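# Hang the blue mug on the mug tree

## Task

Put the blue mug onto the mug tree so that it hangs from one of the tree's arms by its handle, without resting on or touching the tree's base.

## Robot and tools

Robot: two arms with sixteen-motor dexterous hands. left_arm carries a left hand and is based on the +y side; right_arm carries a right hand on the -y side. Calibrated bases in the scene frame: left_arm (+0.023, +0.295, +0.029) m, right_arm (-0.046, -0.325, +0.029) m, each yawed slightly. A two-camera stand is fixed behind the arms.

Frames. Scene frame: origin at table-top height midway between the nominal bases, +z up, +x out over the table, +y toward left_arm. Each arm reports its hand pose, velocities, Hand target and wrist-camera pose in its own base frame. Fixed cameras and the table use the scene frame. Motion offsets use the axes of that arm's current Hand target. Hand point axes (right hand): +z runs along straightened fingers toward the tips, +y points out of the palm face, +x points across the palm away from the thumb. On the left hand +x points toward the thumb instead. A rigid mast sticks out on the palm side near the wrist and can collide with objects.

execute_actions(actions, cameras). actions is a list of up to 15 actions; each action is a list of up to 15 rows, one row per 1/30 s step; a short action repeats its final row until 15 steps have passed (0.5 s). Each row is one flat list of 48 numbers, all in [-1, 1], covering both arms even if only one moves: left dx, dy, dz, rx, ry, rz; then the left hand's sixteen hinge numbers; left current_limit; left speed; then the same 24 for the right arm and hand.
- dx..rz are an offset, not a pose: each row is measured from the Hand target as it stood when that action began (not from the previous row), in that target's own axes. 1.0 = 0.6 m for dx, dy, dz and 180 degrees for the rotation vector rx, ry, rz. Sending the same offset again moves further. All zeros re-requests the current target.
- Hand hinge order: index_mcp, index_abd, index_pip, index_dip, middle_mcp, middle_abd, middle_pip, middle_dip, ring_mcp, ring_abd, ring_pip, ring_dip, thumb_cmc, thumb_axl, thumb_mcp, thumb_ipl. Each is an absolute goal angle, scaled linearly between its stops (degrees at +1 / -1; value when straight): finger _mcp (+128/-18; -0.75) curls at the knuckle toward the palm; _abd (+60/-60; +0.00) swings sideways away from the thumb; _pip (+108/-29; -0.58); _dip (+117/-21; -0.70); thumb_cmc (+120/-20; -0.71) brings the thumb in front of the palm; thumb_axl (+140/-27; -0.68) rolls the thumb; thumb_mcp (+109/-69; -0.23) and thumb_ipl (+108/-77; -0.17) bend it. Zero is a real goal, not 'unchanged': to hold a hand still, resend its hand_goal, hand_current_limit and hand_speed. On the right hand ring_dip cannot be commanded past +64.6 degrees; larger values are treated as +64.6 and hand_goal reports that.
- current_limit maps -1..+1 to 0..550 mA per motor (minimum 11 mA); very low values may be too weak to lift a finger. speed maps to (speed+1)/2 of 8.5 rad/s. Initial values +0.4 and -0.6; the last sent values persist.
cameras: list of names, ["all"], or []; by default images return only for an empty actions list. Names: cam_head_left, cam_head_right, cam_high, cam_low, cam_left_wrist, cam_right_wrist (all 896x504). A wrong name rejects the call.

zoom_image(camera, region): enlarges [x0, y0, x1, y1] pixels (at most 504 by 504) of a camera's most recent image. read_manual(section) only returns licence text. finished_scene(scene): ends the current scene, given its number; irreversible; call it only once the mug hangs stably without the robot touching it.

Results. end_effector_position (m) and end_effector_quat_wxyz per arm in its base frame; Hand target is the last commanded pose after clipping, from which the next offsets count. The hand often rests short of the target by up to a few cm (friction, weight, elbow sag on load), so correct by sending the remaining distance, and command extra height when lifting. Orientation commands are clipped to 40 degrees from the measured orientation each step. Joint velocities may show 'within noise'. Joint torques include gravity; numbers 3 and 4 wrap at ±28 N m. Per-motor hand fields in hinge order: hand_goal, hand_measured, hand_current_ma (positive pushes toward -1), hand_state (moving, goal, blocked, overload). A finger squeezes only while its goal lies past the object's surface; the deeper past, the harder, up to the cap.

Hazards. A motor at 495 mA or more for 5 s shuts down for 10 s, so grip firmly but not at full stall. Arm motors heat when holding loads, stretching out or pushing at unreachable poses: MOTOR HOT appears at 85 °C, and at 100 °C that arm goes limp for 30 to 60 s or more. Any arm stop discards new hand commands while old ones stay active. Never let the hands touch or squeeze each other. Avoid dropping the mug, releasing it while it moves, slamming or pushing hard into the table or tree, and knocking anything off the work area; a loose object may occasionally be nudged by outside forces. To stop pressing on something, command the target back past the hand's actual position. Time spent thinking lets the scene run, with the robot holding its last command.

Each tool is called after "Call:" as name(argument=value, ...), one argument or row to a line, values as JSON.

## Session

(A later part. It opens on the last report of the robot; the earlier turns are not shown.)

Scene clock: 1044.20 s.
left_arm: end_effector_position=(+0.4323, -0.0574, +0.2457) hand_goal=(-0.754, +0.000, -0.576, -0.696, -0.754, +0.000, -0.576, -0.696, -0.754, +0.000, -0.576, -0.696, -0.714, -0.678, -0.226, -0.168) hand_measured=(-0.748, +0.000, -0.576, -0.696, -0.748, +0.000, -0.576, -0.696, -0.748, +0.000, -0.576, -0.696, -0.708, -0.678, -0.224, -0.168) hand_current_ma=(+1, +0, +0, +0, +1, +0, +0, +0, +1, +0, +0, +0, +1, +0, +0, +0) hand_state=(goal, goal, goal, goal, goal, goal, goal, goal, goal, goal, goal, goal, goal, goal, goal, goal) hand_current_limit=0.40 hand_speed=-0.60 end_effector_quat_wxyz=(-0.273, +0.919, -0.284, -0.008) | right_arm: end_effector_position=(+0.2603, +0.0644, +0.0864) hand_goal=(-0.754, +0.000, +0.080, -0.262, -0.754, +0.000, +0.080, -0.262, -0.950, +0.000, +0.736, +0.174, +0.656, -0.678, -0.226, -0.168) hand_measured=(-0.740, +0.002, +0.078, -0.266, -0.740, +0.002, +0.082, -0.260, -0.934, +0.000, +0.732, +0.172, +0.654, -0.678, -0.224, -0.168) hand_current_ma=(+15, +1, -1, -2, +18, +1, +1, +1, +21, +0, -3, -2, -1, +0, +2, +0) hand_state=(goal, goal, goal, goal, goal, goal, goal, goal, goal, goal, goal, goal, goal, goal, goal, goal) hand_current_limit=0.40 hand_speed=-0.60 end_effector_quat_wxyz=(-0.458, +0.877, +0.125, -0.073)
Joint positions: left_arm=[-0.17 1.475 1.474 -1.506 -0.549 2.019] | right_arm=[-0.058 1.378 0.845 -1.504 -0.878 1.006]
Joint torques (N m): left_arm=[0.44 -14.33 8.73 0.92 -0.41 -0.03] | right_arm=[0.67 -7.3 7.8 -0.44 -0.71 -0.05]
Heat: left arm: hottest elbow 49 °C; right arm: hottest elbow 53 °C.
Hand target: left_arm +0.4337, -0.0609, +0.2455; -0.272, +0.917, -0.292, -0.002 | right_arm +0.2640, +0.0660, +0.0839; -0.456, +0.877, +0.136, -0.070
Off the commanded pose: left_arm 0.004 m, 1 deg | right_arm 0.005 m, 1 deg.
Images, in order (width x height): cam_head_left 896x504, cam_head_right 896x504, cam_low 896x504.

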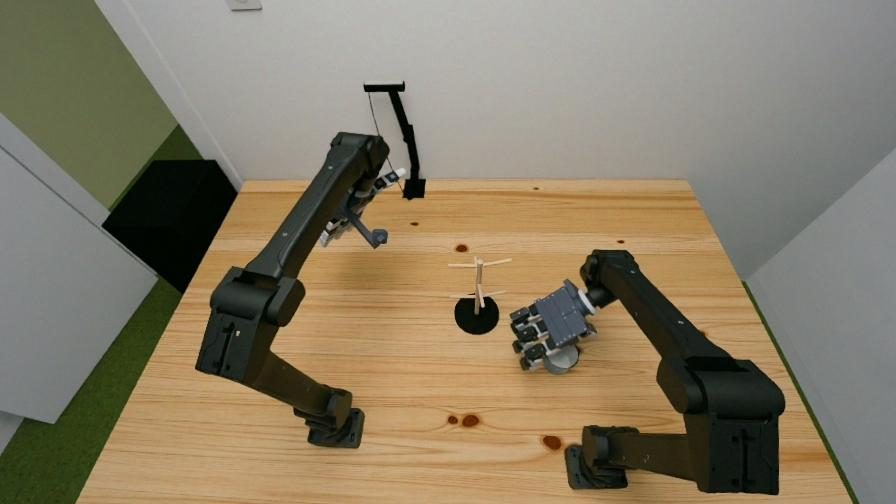

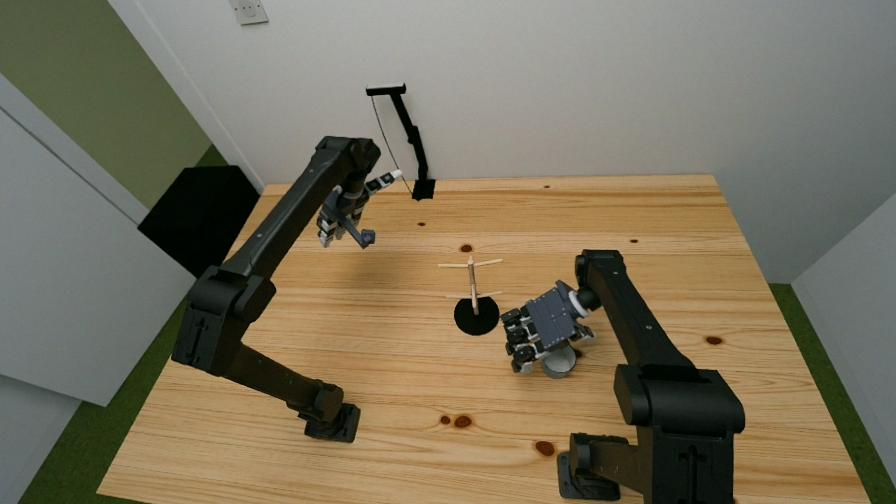

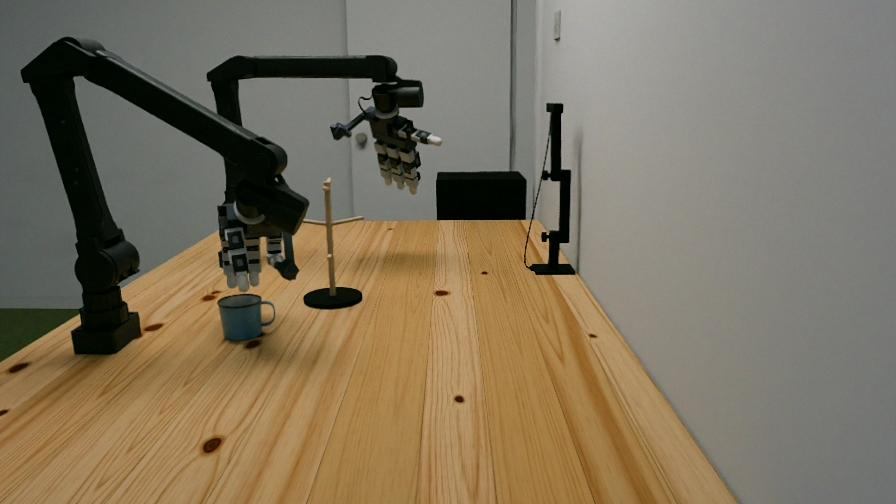

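Call:
execute_actions(
  actions=[
    [[0,0,0,0,0,0,-0.754,0,-0.576,-0.696,-0.754,0,-0.576,-0.696,-0.754,0,-0.576,-0.696,-0.714,-0.678,-0.226,-0.168,0.4,-0.6,-0.005,0.055,0.0385,0,0,0,-0.753,0.0,0.08,-0.261,-0.753,0,0.08,-0.261,-0.95,0,0.737,0.174,0.657,-0.678,-0.225,-0.168,0.4,-0.6]],
  ],
  cameras=["cam_head_left","cam_low","cam_head_right"],
)

Call:
zoom_image(
  camera="cam_head_right",
  region=[440, 240, 640, 420],
)

Call:
zoom_image(
  camera="cam_low",
  region=[120, 140, 420, 360],
)

Scene clock: 1062.80 s.
left_arm: end_effector_position=(+0.4323, -0.0574, +0.2457) hand_goal=(-0.754, +0.000, -0.576, -0.696, -0.754, +0.000, -0.576, -0.696, -0.754, +0.000, -0.576, -0.696, -0.714, -0.678, -0.226, -0.168) hand_measured=(-0.748, +0.000, -0.576, -0.696, -0.748, +0.000, -0.576, -0.696, -0.748, +0.000, -0.576, -0.696, -0.708, -0.678, -0.224, -0.168) hand_current_ma=(+1, +0, +0, +0, +1, +0, +0, +0, +1, +0, +0, +0, +1, +0, +0, +0) hand_state=(goal, goal, goal, goal, goal, goal, goal, goal, goal, goal, goal, goal, goal, goal, goal, goal) hand_current_limit=0.40 hand_speed=-0.60 end_effector_quat_wxyz=(-0.273, +0.919, -0.284, -0.008) | right_arm: end_effector_position=(+0.2575, +0.0645, +0.0465) hand_goal=(-0.754, +0.000, +0.080, -0.262, -0.754, +0.000, +0.080, -0.262, -0.950, +0.000, +0.736, +0.174, +0.656, -0.678, -0.226, -0.168) hand_measured=(-0.740, +0.002, +0.078, -0.266, -0.740, +0.002, +0.082, -0.260, -0.936, +0.000, +0.732, +0.172, +0.654, -0.678, -0.224, -0.168) hand_current_ma=(+15, +1, -1, -2, +18, +1, +1, +1, +17, +0, -3, -2, -1, +0, +2, +0) hand_state=(goal, goal, goal, goal, goal, goal, goal, goal, goal, goal, goal, goal, goal, goal, goal, goal) hand_current_limit=0.40 hand_speed=-0.60 end_effector_quat_wxyz=(-0.458, +0.877, +0.126, -0.073)
Joint positions: left_arm=[-0.17 1.475 1.474 -1.506 -0.549 2.019] | right_arm=[-0.058 1.443 0.783 -1.382 -0.877 1.003]
Joint torques (N m): left_arm=[0.44 -14.39 8.72 0.95 -0.41 -0.03] | right_arm=[0.73 -7.77 6.99 -0.32 -0.67 -0.08]
Heat: left arm: hottest elbow 49 °C; right arm: hottest elbow 52 °C.
Hand target: left_arm +0.4337, -0.0609, +0.2455; -0.272, +0.917, -0.292, -0.002 | right_arm +0.2611, +0.0651, +0.0436; -0.456, +0.877, +0.136, -0.070
Off the commanded pose: left_arm 0.004 m, 1 deg | right_arm 0.005 m, 1 deg.
Images, in order (width x height): cam_head_left 896x504, cam_head_right 896x504, cam_low 896x504.

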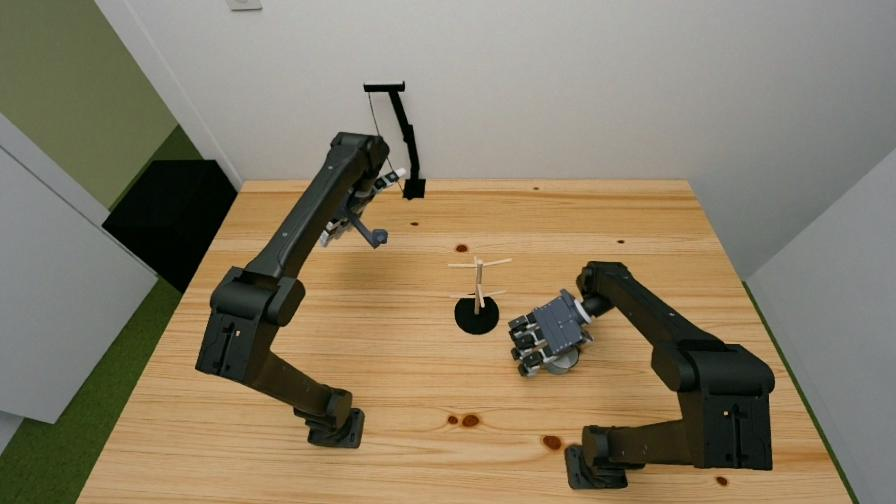

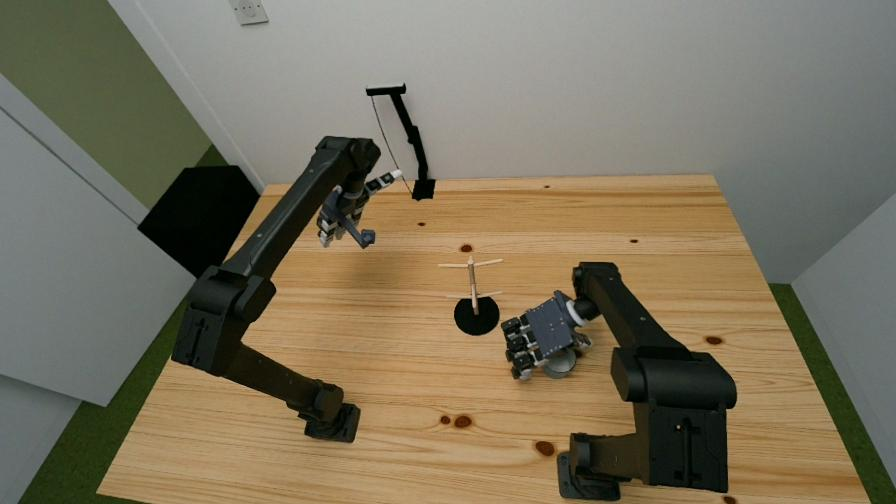

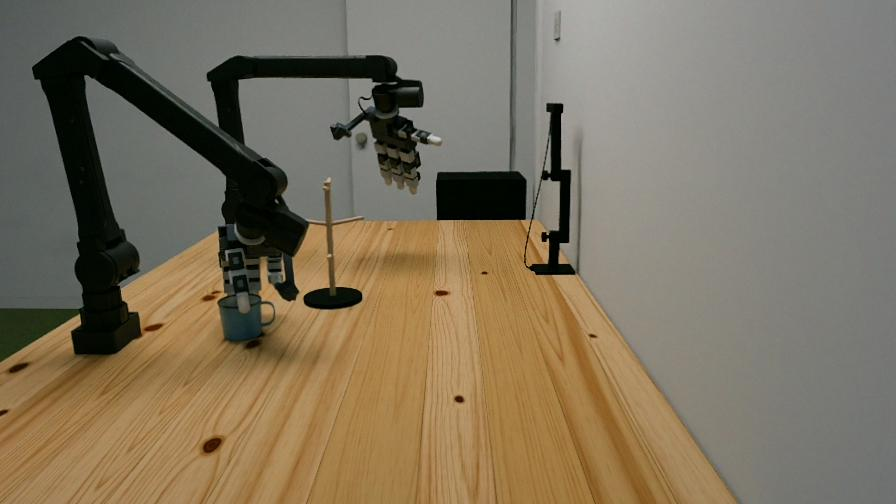

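Scaled by 2.520 from the camera's 896x504 image, which has a finer 1280x720 frame.

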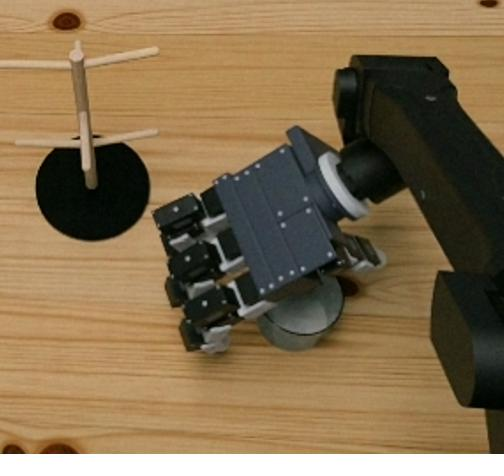

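Scaled by 1.680 from the camera's 896x504 image, which has a finer 1280x720 frame.

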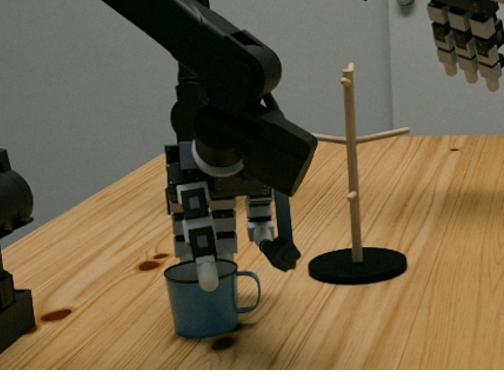

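Call:
execute_actions(
  actions=[
    [[0,0,0,0,0,0,-0.754,0,-0.576,-0.696,-0.754,0,-0.576,-0.696,-0.754,0,-0.576,-0.696,-0.714,-0.678,-0.226,-0.168,0.4,-0.6,-0.0067,0.0294,0.0206,0,0,0,-0.753,0.0,0.08,-0.261,-0.753,0,0.08,-0.261,-0.95,0,0.737,0.174,0.657,-0.678,-0.225,-0.168,0.4,-0.6]],
    [[0,0,0,0,0,0,-0.754,0,-0.576,-0.696,-0.754,0,-0.576,-0.696,-0.754,0,-0.576,-0.696,-0.714,-0.678,-0.226,-0.168,0.4,-0.6,0,0,0,0,0,0,-0.685,0.0,0.197,-0.145,-0.685,0,0.197,-0.145,-0.95,0,0.737,0.174,0.657,-0.678,-0.022,-0.168,0.4,-0.85]],
  ],
  cameras=["cam_head_left","cam_low","cam_head_right"],
)

Call:
zoom_image(
  camera="cam_head_right",
  region=[440, 240, 640, 420],
)

Call:
zoom_image(
  camera="cam_low",
  region=[120, 140, 420, 360],
)

Scene clock: 1076.90 s.
left_arm: end_effector_position=(+0.4323, -0.0574, +0.2457) hand_goal=(-0.754, +0.000, -0.576, -0.696, -0.754, +0.000, -0.576, -0.696, -0.754, +0.000, -0.576, -0.696, -0.714, -0.678, -0.226, -0.168) hand_measured=(-0.748, +0.000, -0.576, -0.696, -0.748, +0.000, -0.576, -0.696, -0.748, +0.000, -0.576, -0.696, -0.708, -0.678, -0.224, -0.168) hand_current_ma=(+1, +0, +0, +0, +1, +0, +0, +0, +1, +0, +0, +0, +1, +0, +0, +0) hand_state=(goal, goal, goal, goal, goal, goal, goal, goal, goal, goal, goal, goal, goal, goal, goal, goal) hand_current_limit=0.40 hand_speed=-0.60 end_effector_quat_wxyz=(-0.273, +0.919, -0.284, -0.008) | right_arm: end_effector_position=(+0.2549, +0.0638, +0.0257) hand_goal=(-0.686, +0.000, +0.196, -0.146, -0.686, +0.000, +0.196, -0.146, -0.950, +0.000, +0.736, +0.174, +0.656, -0.678, -0.022, -0.168) hand_measured=(-0.682, +0.002, +0.194, -0.150, -0.682, +0.002, +0.194, -0.148, -0.936, +0.000, +0.732, +0.172, +0.656, -0.678, -0.046, -0.170) hand_current_ma=(+2, +1, -1, -2, +3, +1, -1, -1, +17, +0, -3, -2, +0, +0, -47, -2) hand_state=(goal, goal, goal, goal, goal, goal, goal, goal, goal, goal, goal, goal, goal, goal, blocked, goal) hand_current_limit=0.40 hand_speed=-0.85 end_effector_quat_wxyz=(-0.456, +0.877, +0.128, -0.073)
Joint positions: left_arm=[-0.17 1.475 1.474 -1.506 -0.549 2.019] | right_arm=[-0.059 1.477 0.752 -1.315 -0.873 0.999]
Joint torques (N m): left_arm=[0.44 -14.33 8.7 0.92 -0.4 -0.03] | right_arm=[0.26 -7.94 6.52 -0.32 -0.75 -0.12]
Heat: left arm: hottest elbow 49 °C; right arm: hottest elbow 52 °C.
Hand target: left_arm +0.4337, -0.0609, +0.2455; -0.272, +0.917, -0.292, -0.002 | right_arm +0.2573, +0.0638, +0.0221; -0.456, +0.877, +0.136, -0.070
Off the commanded pose: left_arm 0.004 m, 1 deg | right_arm 0.004 m, 1 deg.
Images, in order (width x height): cam_head_left 896x504, cam_head_right 896x504, cam_low 896x504.

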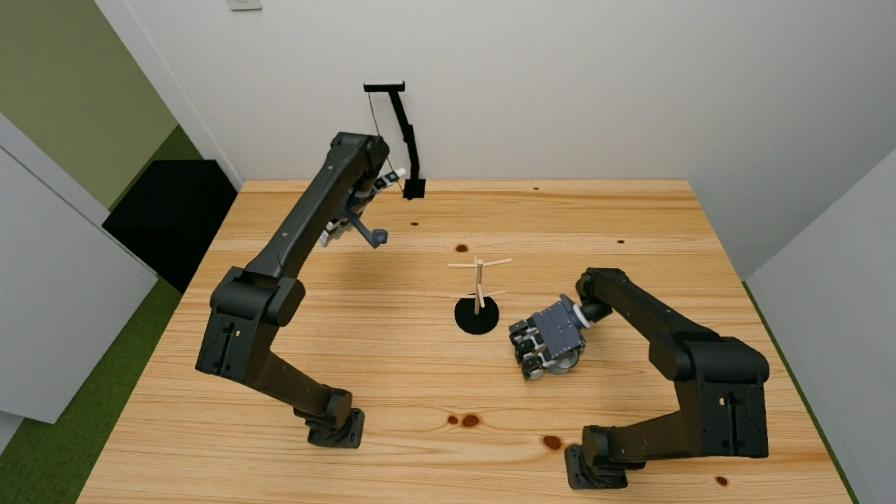

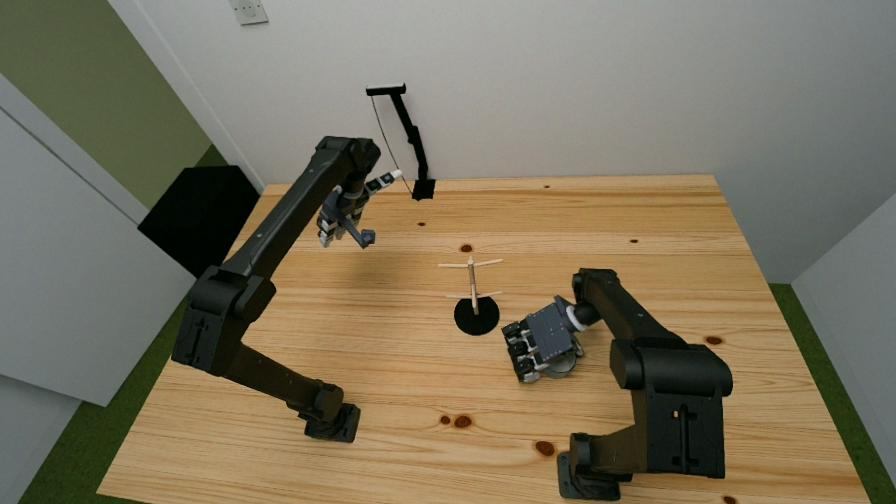

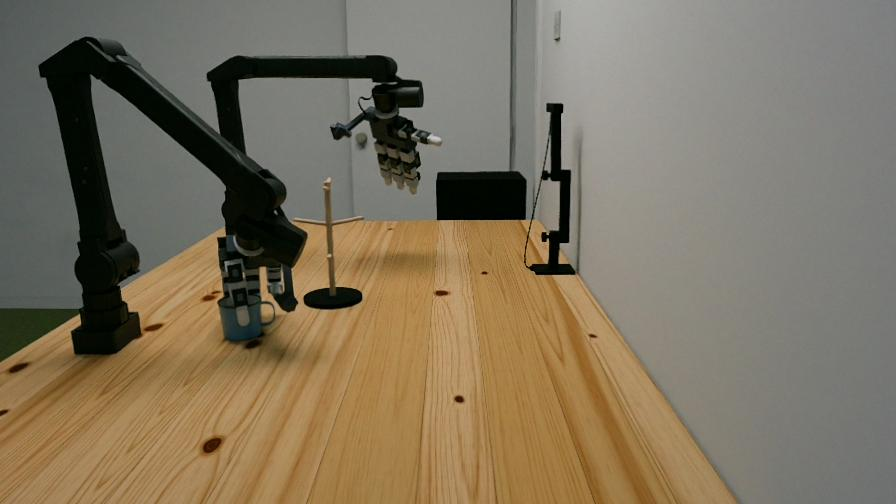

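Scaled by 2.520 from the camera's 896x504 image, which has a finer 1280x720 frame.

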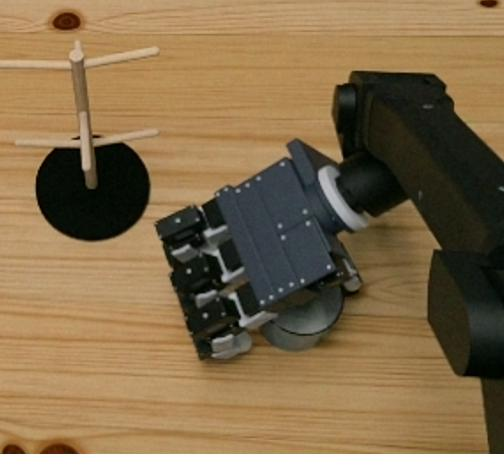

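Scaled by 1.680 from the camera's 896x504 image, which has a finer 1280x720 frame.

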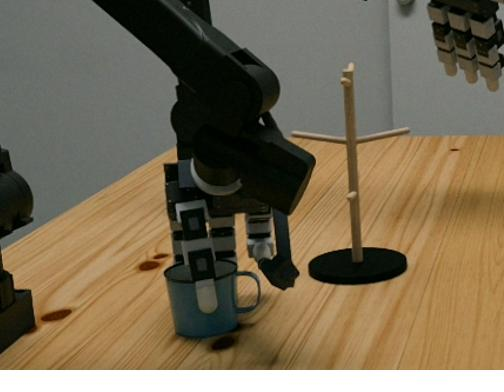

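Call:
execute_actions(
  actions=[
    [[0,0,0,0,0,0,-0.754,0,-0.576,-0.696,-0.754,0,-0.576,-0.696,-0.754,0,-0.576,-0.696,-0.714,-0.678,-0.226,-0.168,0.4,-0.6,0,0,0,0,0,0,-0.479,0.0,0.372,0.101,-0.479,0,0.372,0.101,-0.95,0,0.737,0.174,0.657,-0.678,0.112,-0.168,0.4,-0.85]],
    [[0,0,0,0,0,0,-0.754,0,-0.576,-0.696,-0.754,0,-0.576,-0.696,-0.754,0,-0.576,-0.696,-0.714,-0.678,-0.226,-0.168,0.4,-0.6,0,0,0,0,0,0,-0.479,0.0,0.372,0.101,-0.479,0,0.372,0.101,-0.95,0,0.737,0.174,0.657,-0.678,0.112,-0.168,0.4,-0.85]],
  ],
  cameras=["cam_head_left","cam_low","cam_head_right"],
)

Call:
zoom_image(
  camera="cam_head_right",
  region=[440, 240, 640, 420],
)

Call:
zoom_image(
  camera="cam_low",
  region=[120, 140, 420, 360],
)

Scene clock: 1084.93 s.
left_arm: end_effector_position=(+0.4323, -0.0574, +0.2457) hand_goal=(-0.754, +0.000, -0.576, -0.696, -0.754, +0.000, -0.576, -0.696, -0.754, +0.000, -0.576, -0.696, -0.714, -0.678, -0.226, -0.168) hand_measured=(-0.748, +0.000, -0.576, -0.696, -0.748, +0.000, -0.576, -0.696, -0.748, +0.000, -0.576, -0.696, -0.708, -0.678, -0.224, -0.168) hand_current_ma=(+1, +0, +0, +0, +1, +0, +0, +0, +1, +0, +0, +0, +1, +0, +0, +0) hand_state=(goal, goal, goal, goal, goal, goal, goal, goal, goal, goal, goal, goal, goal, goal, goal, goal) hand_current_limit=0.40 hand_speed=-0.60 end_effector_quat_wxyz=(-0.273, +0.919, -0.284, -0.008) | right_arm: end_effector_position=(+0.2554, +0.0636, +0.0251) hand_goal=(-0.480, +0.000, +0.372, +0.100, -0.480, +0.000, +0.372, +0.100, -0.950, +0.000, +0.736, +0.174, +0.656, -0.678, +0.112, -0.168) hand_measured=(-0.626, -0.002, +0.256, -0.004, -0.606, +0.004, +0.282, +0.024, -0.936, +0.000, +0.732, +0.172, +0.652, -0.678, +0.006, -0.204) hand_current_ma=(-385, -1, -346, -292, -385, +2, -235, -184, +17, +0, -3, -2, -2, +0, -385, -93) hand_state=(blocked, goal, blocked, blocked, blocked, goal, blocked, blocked, goal, goal, goal, goal, goal, goal, blocked, blocked) hand_current_limit=0.40 hand_speed=-0.85 end_effector_quat_wxyz=(-0.456, +0.878, +0.129, -0.073)
Joint positions: left_arm=[-0.17 1.475 1.474 -1.506 -0.549 2.019] | right_arm=[-0.059 1.479 0.752 -1.313 -0.872 0.998]
Joint torques (N m): left_arm=[0.44 -14.39 8.72 0.94 -0.4 -0.03] | right_arm=[0.15 -8.23 6.53 -0.51 -0.75 -0.09]
Heat: left arm: hottest elbow 49 °C; right arm: hottest elbow 51 °C.
Hand target: left_arm +0.4337, -0.0609, +0.2455; -0.272, +0.917, -0.292, -0.002 | right_arm +0.2573, +0.0638, +0.0221; -0.456, +0.877, +0.136, -0.070
Off the commanded pose: left_arm 0.004 m, 1 deg | right_arm 0.004 m, 1 deg.
Images, in order (width x height): cam_head_left 896x504, cam_head_right 896x504, cam_low 896x504.

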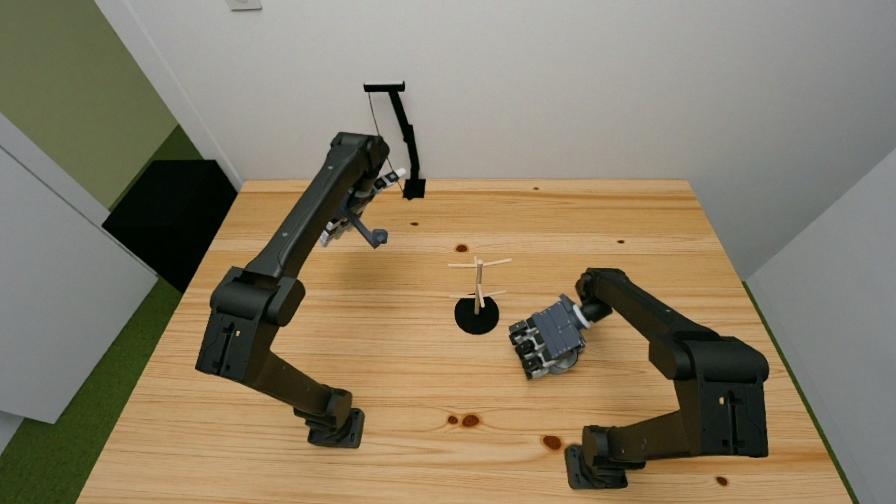

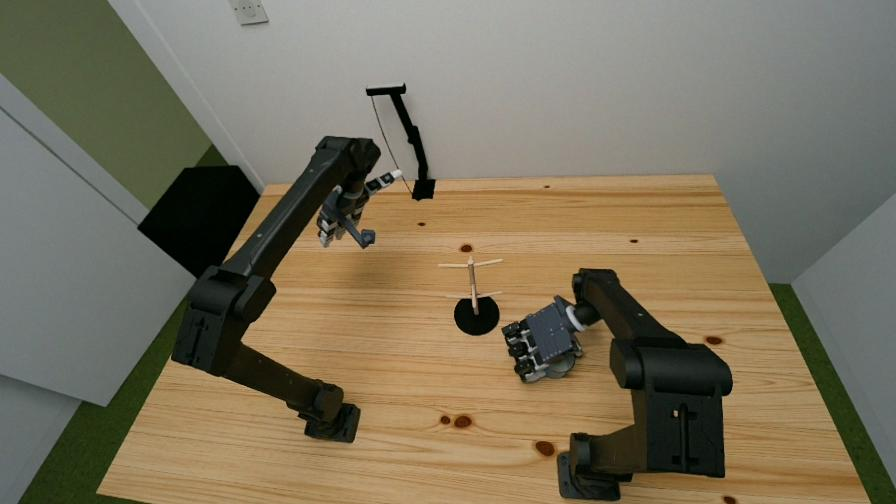

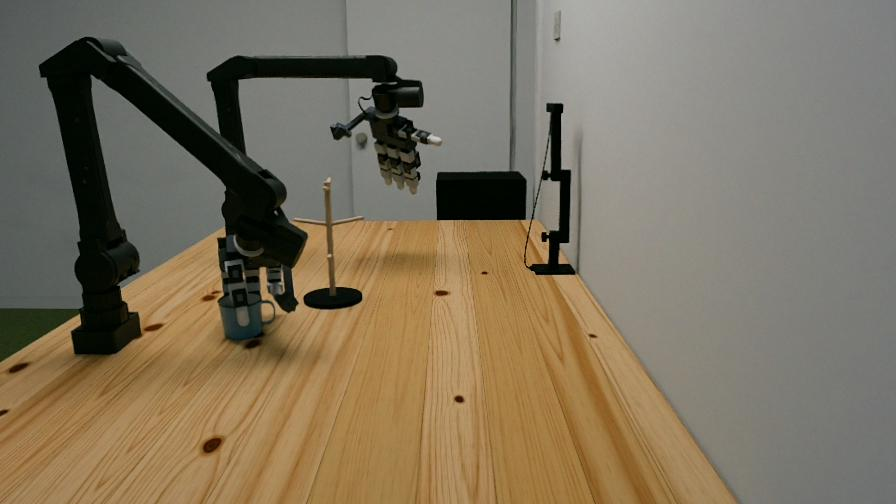

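Scaled by 2.520 from the camera's 896x504 image, which has a finer 1280x720 frame.

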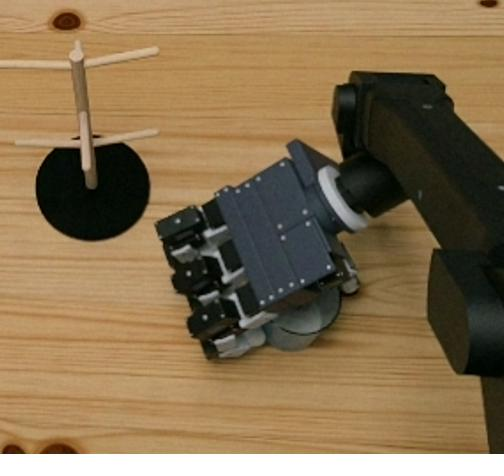

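Scaled by 1.680 from the camera's 896x504 image, which has a finer 1280x720 frame.

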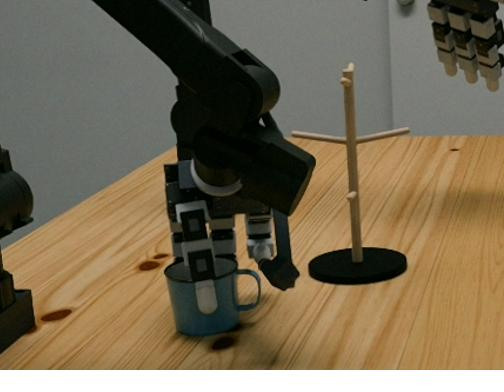

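Call:
execute_actions(
  actions=[
    [[0,0,0,0,0,0,-0.754,0,-0.576,-0.696,-0.754,0,-0.576,-0.696,-0.754,0,-0.576,-0.696,-0.714,-0.678,-0.226,-0.168,0.4,-0.6,0,-0.0341,-0.0239,0,0,0,-0.479,0.0,0.372,0.101,-0.479,0,0.372,0.101,-0.95,0,0.737,0.174,0.657,-0.678,0.112,-0.168,0.4,-0.85]],
    [[0,0,0,0,0,0,-0.754,0,-0.576,-0.696,-0.754,0,-0.576,-0.696,-0.754,0,-0.576,-0.696,-0.714,-0.678,-0.226,-0.168,0.4,-0.6,0,-0.0683,-0.0478,0,0,0,-0.479,0.0,0.372,0.101,-0.479,0,0.372,0.101,-0.95,0,0.737,0.174,0.657,-0.678,0.112,-0.168,0.4,-0.85]],
  ],
  cameras=["cam_head_left","cam_low"],
)

Call:
zoom_image(
  camera="cam_low",
  region=[120, 140, 420, 360],
)

Scene clock: 1091.47 s.
left_arm: end_effector_position=(+0.4323, -0.0574, +0.2457) hand_goal=(-0.754, +0.000, -0.576, -0.696, -0.754, +0.000, -0.576, -0.696, -0.754, +0.000, -0.576, -0.696, -0.714, -0.678, -0.226, -0.168) hand_measured=(-0.748, +0.000, -0.576, -0.696, -0.748, +0.000, -0.576, -0.696, -0.748, +0.000, -0.576, -0.696, -0.708, -0.678, -0.224, -0.168) hand_current_ma=(+1, +0, +0, +0, +1, +0, +0, +0, +1, +0, +0, +0, +1, +0, +0, +0) hand_state=(goal, goal, goal, goal, goal, goal, goal, goal, goal, goal, goal, goal, goal, goal, goal, goal) hand_current_limit=0.40 hand_speed=-0.60 end_effector_quat_wxyz=(-0.273, +0.919, -0.284, -0.008) | right_arm: end_effector_position=(+0.2420, +0.0644, +0.0843) hand_goal=(-0.480, +0.000, +0.372, +0.100, -0.480, +0.000, +0.372, +0.100, -0.950, +0.000, +0.736, +0.174, +0.656, -0.678, +0.112, -0.168) hand_measured=(-0.626, -0.002, +0.256, -0.004, -0.606, +0.004, +0.282, +0.026, -0.936, +0.000, +0.732, +0.172, +0.652, -0.678, +0.006, -0.204) hand_current_ma=(-385, -1, -346, -291, -385, +2, -235, -180, +17, +0, -3, -2, -2, +0, -385, -94) hand_state=(blocked, goal, blocked, blocked, blocked, goal, blocked, blocked, goal, goal, goal, goal, goal, goal, blocked, blocked) hand_current_limit=0.40 hand_speed=-0.85 end_effector_quat_wxyz=(-0.458, +0.876, +0.123, -0.084)
Joint positions: left_arm=[-0.17 1.475 1.474 -1.506 -0.549 2.019] | right_arm=[-0.059 1.353 0.807 -1.521 -0.872 0.997]
Joint torques (N m): left_arm=[0.5 -14.33 8.69 0.94 -0.41 -0.03] | right_arm=[0.38 -7.94 10.93 -1.43 -0.77 -0.03]
Heat: left arm: hottest elbow 49 °C; right arm: hottest elbow 51 °C.
Hand target: left_arm +0.4337, -0.0609, +0.2455; -0.272, +0.917, -0.292, -0.002 | right_arm +0.2572, +0.0639, +0.0971; -0.456, +0.877, +0.136, -0.070
Off the commanded pose: left_arm 0.004 m, 1 deg | right_arm 0.020 m, 2 deg.
Images, in order (width x height): cam_head_left 896x504, cam_low 896x504.

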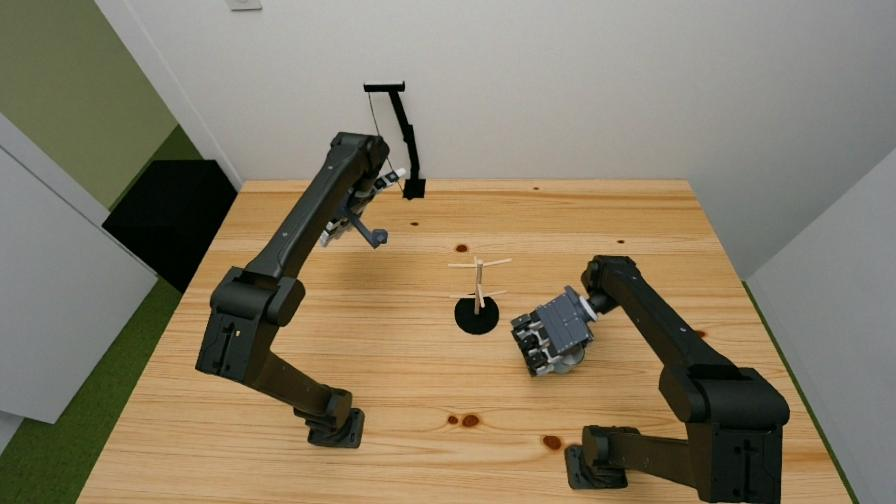

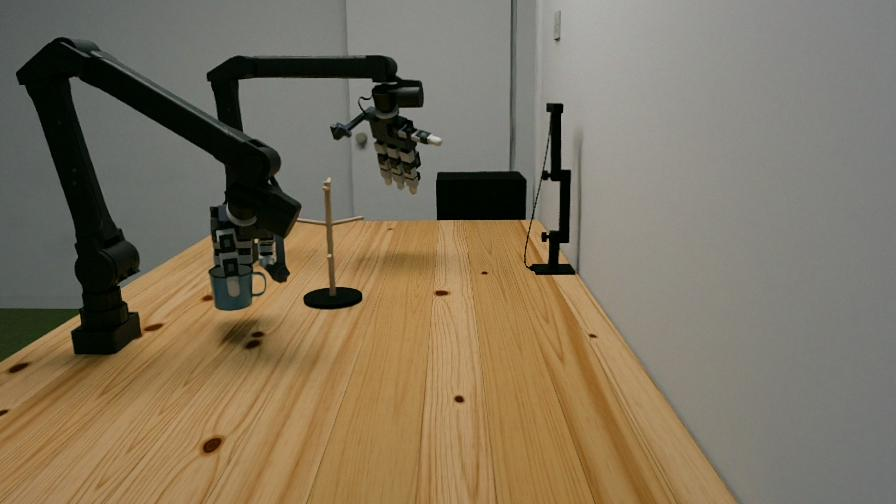

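Scaled by 1.680 from the camera's 896x504 image, which has a finer 1280x720 frame.

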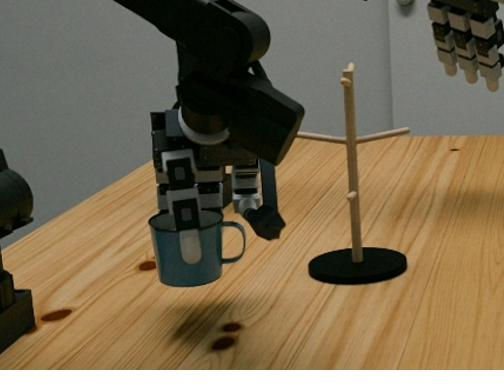

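Call:
execute_actions(
  actions=[
    [[0,0,0,0,0,0,-0.754,0,-0.576,-0.696,-0.754,0,-0.576,-0.696,-0.754,0,-0.576,-0.696,-0.714,-0.678,-0.226,-0.168,0.4,-0.6,0,-0.041,-0.0287,0,0.0364,0.0255,-0.479,0.0,0.372,0.101,-0.479,0,0.372,0.101,-0.95,0,0.737,0.174,0.657,-0.678,0.112,-0.168,0.4,-0.85]],
    [[0,0,0,0,0,0,-0.754,0,-0.576,-0.696,-0.754,0,-0.576,-0.696,-0.754,0,-0.576,-0.696,-0.714,-0.678,-0.226,-0.168,0.4,-0.6,0.0945,-0.1102,-0.0168,0,0,0,-0.479,0.0,0.372,0.101,-0.479,0,0.372,0.101,-0.95,0,0.737,0.174,0.657,-0.678,0.112,-0.168,0.4,-0.85]],
  ],
  cameras=[],
)

Scene clock: 1133.03 s.
left_arm: end_effector_position=(+0.4323, -0.0574, +0.2457) hand_goal=(-0.754, +0.000, -0.576, -0.696, -0.754, +0.000, -0.576, -0.696, -0.754, +0.000, -0.576, -0.696, -0.714, -0.678, -0.226, -0.168) hand_measured=(-0.748, +0.000, -0.576, -0.696, -0.748, +0.000, -0.576, -0.696, -0.748, +0.000, -0.576, -0.696, -0.708, -0.678, -0.224, -0.168) hand_current_ma=(+1, +0, +0, +0, +1, +0, +0, +0, +1, +0, +0, +0, +1, +0, +0, +0) hand_state=(goal, goal, goal, goal, goal, goal, goal, goal, goal, goal, goal, goal, goal, goal, goal, goal) hand_current_limit=0.40 hand_speed=-0.60 end_effector_quat_wxyz=(-0.273, +0.919, -0.284, -0.008) | right_arm: end_effector_position=(+0.2939, +0.0994, +0.1734) hand_goal=(-0.480, +0.000, +0.372, +0.100, -0.480, +0.000, +0.372, +0.100, -0.950, +0.000, +0.736, +0.174, +0.656, -0.678, +0.112, -0.168) hand_measured=(-0.626, -0.006, +0.256, -0.004, -0.606, +0.006, +0.282, +0.032, -0.936, +0.000, +0.732, +0.172, +0.650, -0.678, +0.006, -0.204) hand_current_ma=(-385, -3, -346, -290, -385, +4, -235, -154, +15, +0, -2, -1, -3, +0, -385, -95) hand_state=(blocked, goal, blocked, blocked, blocked, goal, blocked, blocked, goal, goal, goal, goal, goal, goal, blocked, blocked) hand_current_limit=0.40 hand_speed=-0.85 end_effector_quat_wxyz=(-0.464, +0.882, +0.066, -0.052)
Joint positions: left_arm=[-0.17 1.475 1.474 -1.506 -0.549 2.019] | right_arm=[0.03 1.299 1.032 -1.529 -0.954 1.335]
Joint torques (N m): left_arm=[0.44 -14.45 8.73 0.92 -0.41 -0.03] | right_arm=[1.2 -8.53 12.72 0.03 -0.84 0.25]
Heat: left arm: hottest elbow 50 °C; right arm: hottest elbow 56 °C.
Hand target: left_arm +0.4337, -0.0609, +0.2455; -0.272, +0.917, -0.292, -0.002 | right_arm +0.3081, +0.1027, +0.1870; -0.460, +0.884, +0.074, -0.038
Off the commanded pose: left_arm 0.004 m, 1 deg | right_arm 0.020 m, 2 deg.
No camera images: "cameras" was empty.

Call:
execute_actions(
  actions=[
    [[0,0,0,0,0,0,-0.754,0,-0.576,-0.696,-0.754,0,-0.576,-0.696,-0.754,0,-0.576,-0.696,-0.714,-0.678,-0.226,-0.168,0.4,-0.6,0.064,-0.0758,-0.019,0,0,0,-0.479,0.0,0.372,0.101,-0.479,0,0.372,0.101,-0.95,0,0.737,0.174,0.657,-0.678,0.112,-0.168,0.4,-0.85]],
    [[0,0,0,0,0,0,-0.754,0,-0.576,-0.696,-0.754,0,-0.576,-0.696,-0.754,0,-0.576,-0.696,-0.714,-0.678,-0.226,-0.168,0.4,-0.6,0.064,-0.0758,-0.019,0,0,0,-0.479,0.0,0.372,0.101,-0.479,0,0.372,0.101,-0.95,0,0.737,0.174,0.657,-0.678,0.112,-0.168,0.4,-0.85]],
  ],
  cameras=["cam_head_left","cam_low","cam_head_right"],
)

Call:
zoom_image(
  camera="cam_head_left",
  region=[420, 200, 600, 362],
)

Call:
zoom_image(
  camera="cam_low",
  region=[200, 120, 440, 320],
)

Scene clock: 1138.97 s.
left_arm: end_effector_position=(+0.4323, -0.0574, +0.2457) hand_goal=(-0.754, +0.000, -0.576, -0.696, -0.754, +0.000, -0.576, -0.696, -0.754, +0.000, -0.576, -0.696, -0.714, -0.678, -0.226, -0.168) hand_measured=(-0.748, +0.000, -0.576, -0.696, -0.748, +0.000, -0.576, -0.696, -0.748, +0.000, -0.576, -0.696, -0.708, -0.678, -0.224, -0.168) hand_current_ma=(+1, +0, +0, +0, +1, +0, +0, +0, +1, +0, +0, +0, +1, +0, +0, +0) hand_state=(goal, goal, goal, goal, goal, goal, goal, goal, goal, goal, goal, goal, goal, goal, goal, goal) hand_current_limit=0.40 hand_speed=-0.60 end_effector_quat_wxyz=(-0.273, +0.919, -0.284, -0.008) | right_arm: end_effector_position=(+0.3689, +0.1417, +0.2545) hand_goal=(-0.480, +0.000, +0.372, +0.100, -0.480, +0.000, +0.372, +0.100, -0.950, +0.000, +0.736, +0.174, +0.656, -0.678, +0.112, -0.168) hand_measured=(-0.626, -0.006, +0.256, -0.002, -0.606, +0.006, +0.282, +0.034, -0.936, -0.002, +0.738, +0.172, +0.650, -0.678, +0.006, -0.204) hand_current_ma=(-385, -4, -346, -285, -385, +4, -235, -150, +18, -1, +1, -1, -3, +0, -385, -95) hand_state=(blocked, goal, blocked, blocked, blocked, goal, blocked, blocked, goal, goal, goal, goal, goal, goal, blocked, blocked) hand_current_limit=0.40 hand_speed=-0.85 end_effector_quat_wxyz=(-0.458, +0.885, +0.067, -0.049)
Joint positions: left_arm=[-0.17 1.475 1.474 -1.506 -0.549 2.019] | right_arm=[0.133 1.435 1.389 -1.594 -0.956 1.515]
Joint torques (N m): left_arm=[0.5 -14.39 8.73 0.94 -0.41 -0.03] | right_arm=[0.67 -11.16 14.43 -0.42 -1.13 0.26]
Heat: left arm: hottest elbow 50 °C; right arm: hottest elbow 57 °C.
Hand target: left_arm +0.4337, -0.0609, +0.2455; -0.272, +0.917, -0.292, -0.002 | right_arm +0.3782, +0.1486, +0.2746; -0.460, +0.884, +0.074, -0.038
Off the commanded pose: left_arm 0.004 m, 1 deg | right_arm 0.023 m, 1 deg.
Images, in order (width x height): cam_head_left 896x504, cam_head_right 896x504, cam_low 896x504.

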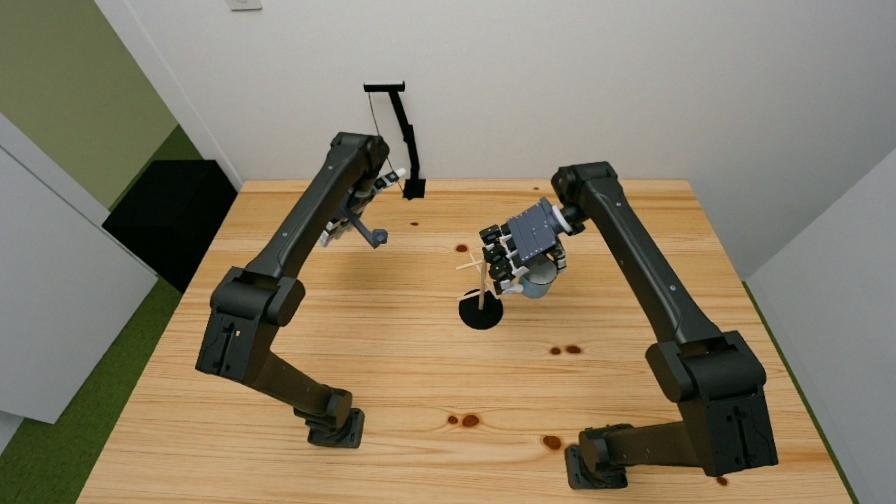

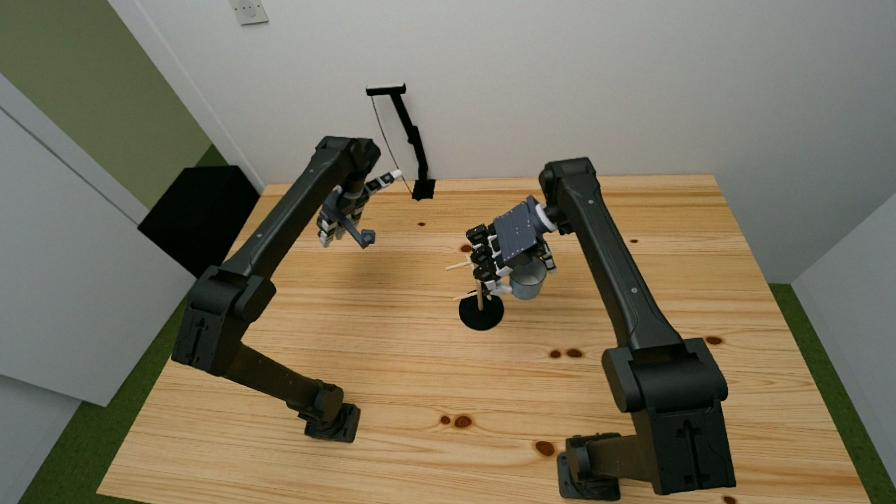

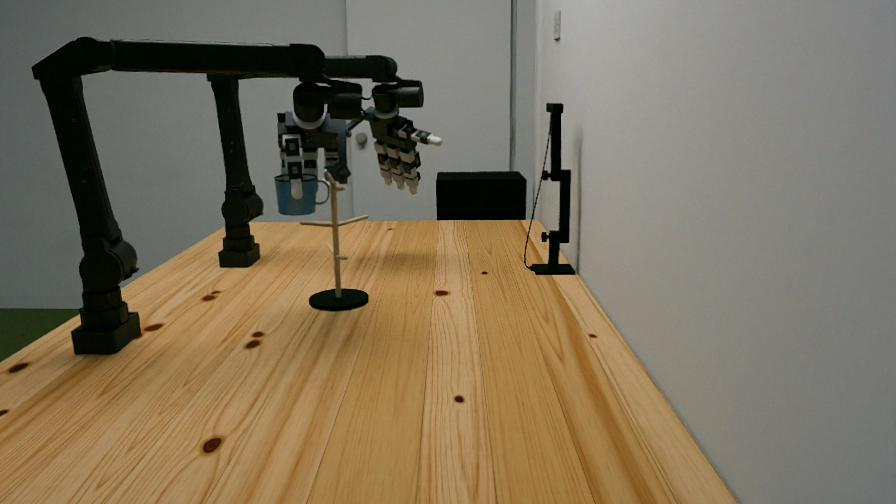

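Scaled by 2.800 from the camera's 896x504 image, which has a finer 1280x720 frame.

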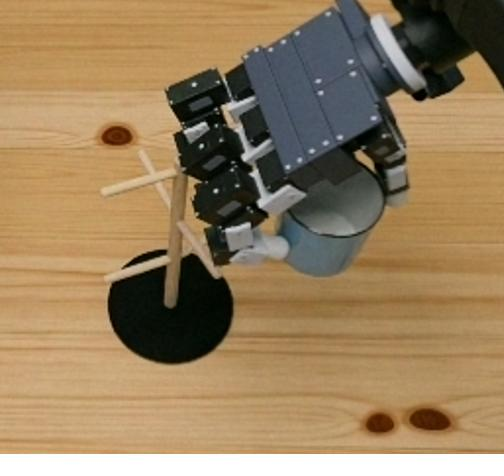

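Scaled by 2.100 from the camera's 896x504 image, which has a finer 1280x720 frame.

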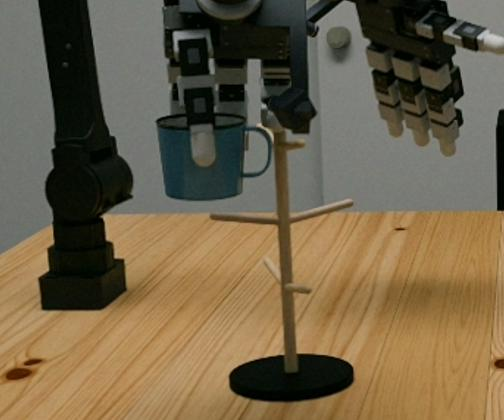

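Call:
execute_actions(
  actions=[],
  cameras=["cam_high","cam_right_wrist"],
)

Call:
zoom_image(
  camera="cam_high",
  region=[200, 150, 450, 350],
)

Scene clock: 1154.60 s.
left_arm: end_effector_position=(+0.4323, -0.0574, +0.2457) hand_goal=(-0.754, +0.000, -0.576, -0.696, -0.754, +0.000, -0.576, -0.696, -0.754, +0.000, -0.576, -0.696, -0.714, -0.678, -0.226, -0.168) hand_measured=(-0.748, +0.000, -0.576, -0.696, -0.748, +0.000, -0.576, -0.696, -0.748, +0.000, -0.576, -0.696, -0.708, -0.678, -0.224, -0.168) hand_current_ma=(+1, +0, +0, +0, +1, +0, +0, +0, +1, +0, +0, +0, +1, +0, +0, +0) hand_state=(goal, goal, goal, goal, goal, goal, goal, goal, goal, goal, goal, goal, goal, goal, goal, goal) hand_current_limit=0.40 hand_speed=-0.60 end_effector_quat_wxyz=(-0.273, +0.919, -0.284, -0.008) | right_arm: end_effector_position=(+0.3689, +0.1417, +0.2546) hand_goal=(-0.480, +0.000, +0.372, +0.100, -0.480, +0.000, +0.372, +0.100, -0.950, +0.000, +0.736, +0.174, +0.656, -0.678, +0.112, -0.168) hand_measured=(-0.626, -0.006, +0.256, -0.002, -0.606, +0.006, +0.282, +0.034, -0.936, -0.002, +0.738, +0.172, +0.650, -0.678, +0.006, -0.204) hand_current_ma=(-385, -4, -346, -285, -385, +4, -235, -150, +18, -1, +1, -1, -3, +0, -385, -95) hand_state=(blocked, goal, blocked, blocked, blocked, goal, blocked, blocked, goal, goal, goal, goal, goal, goal, blocked, blocked) hand_current_limit=0.40 hand_speed=-0.85 end_effector_quat_wxyz=(-0.458, +0.885, +0.067, -0.049)
Joint positions: left_arm=[-0.17 1.475 1.474 -1.506 -0.549 2.019] | right_arm=[0.133 1.435 1.389 -1.594 -0.956 1.516]
Joint velocities: within noise
Joint torques (N m): left_arm=[0.44 -14.39 8.72 0.94 -0.41 -0.03] | right_arm=[0.79 -10.64 14.45 -0.55 -1.11 0.26]
Heat: left arm: hottest elbow 50 °C; right arm: hottest elbow 56 °C.
Hand target: left_arm +0.4337, -0.0609, +0.2455; -0.272, +0.917, -0.292, -0.002 | right_arm +0.3782, +0.1486, +0.2746; -0.460, +0.884, +0.074, -0.038
Off the commanded pose: left_arm 0.004 m, 1 deg | right_arm 0.023 m, 1 deg.
camera_calibration:
cam_right_wrist: T_world_to_cam=[[-0.670374, -0.498262, -0.549849, 0.485556], [-0.371109, -0.416545, 0.82992, -0.0655904], [-0.642555, 0.760411, 0.0943315, 0.232342], [0, 0, 0, 1]] pos_world=[0.450456, 0.0379373, 0.2995]
Images, in order (width x height): cam_high 896x504, cam_right_wrist 896x504.

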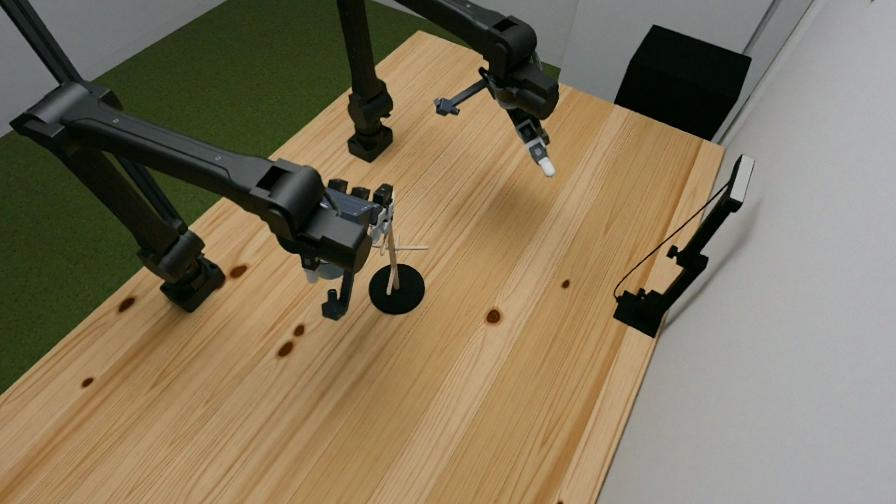

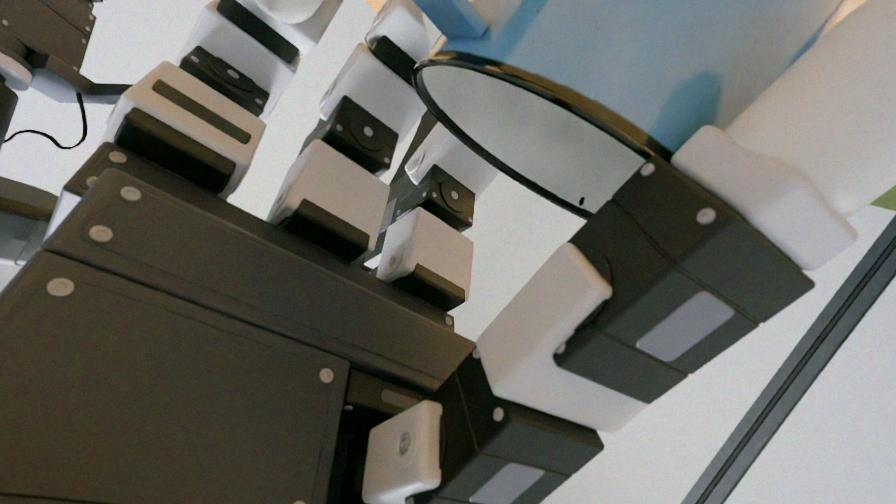

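Scaled by 2.016 from the camera's 896x504 image, which has a finer 1280x720 frame.

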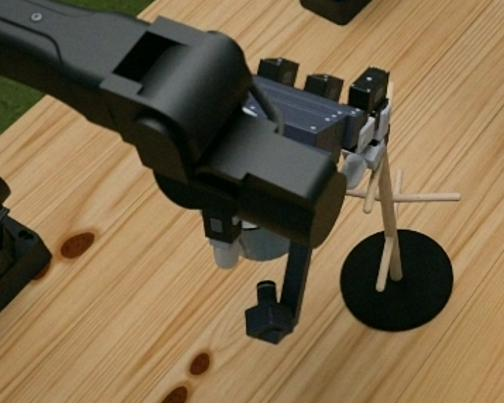

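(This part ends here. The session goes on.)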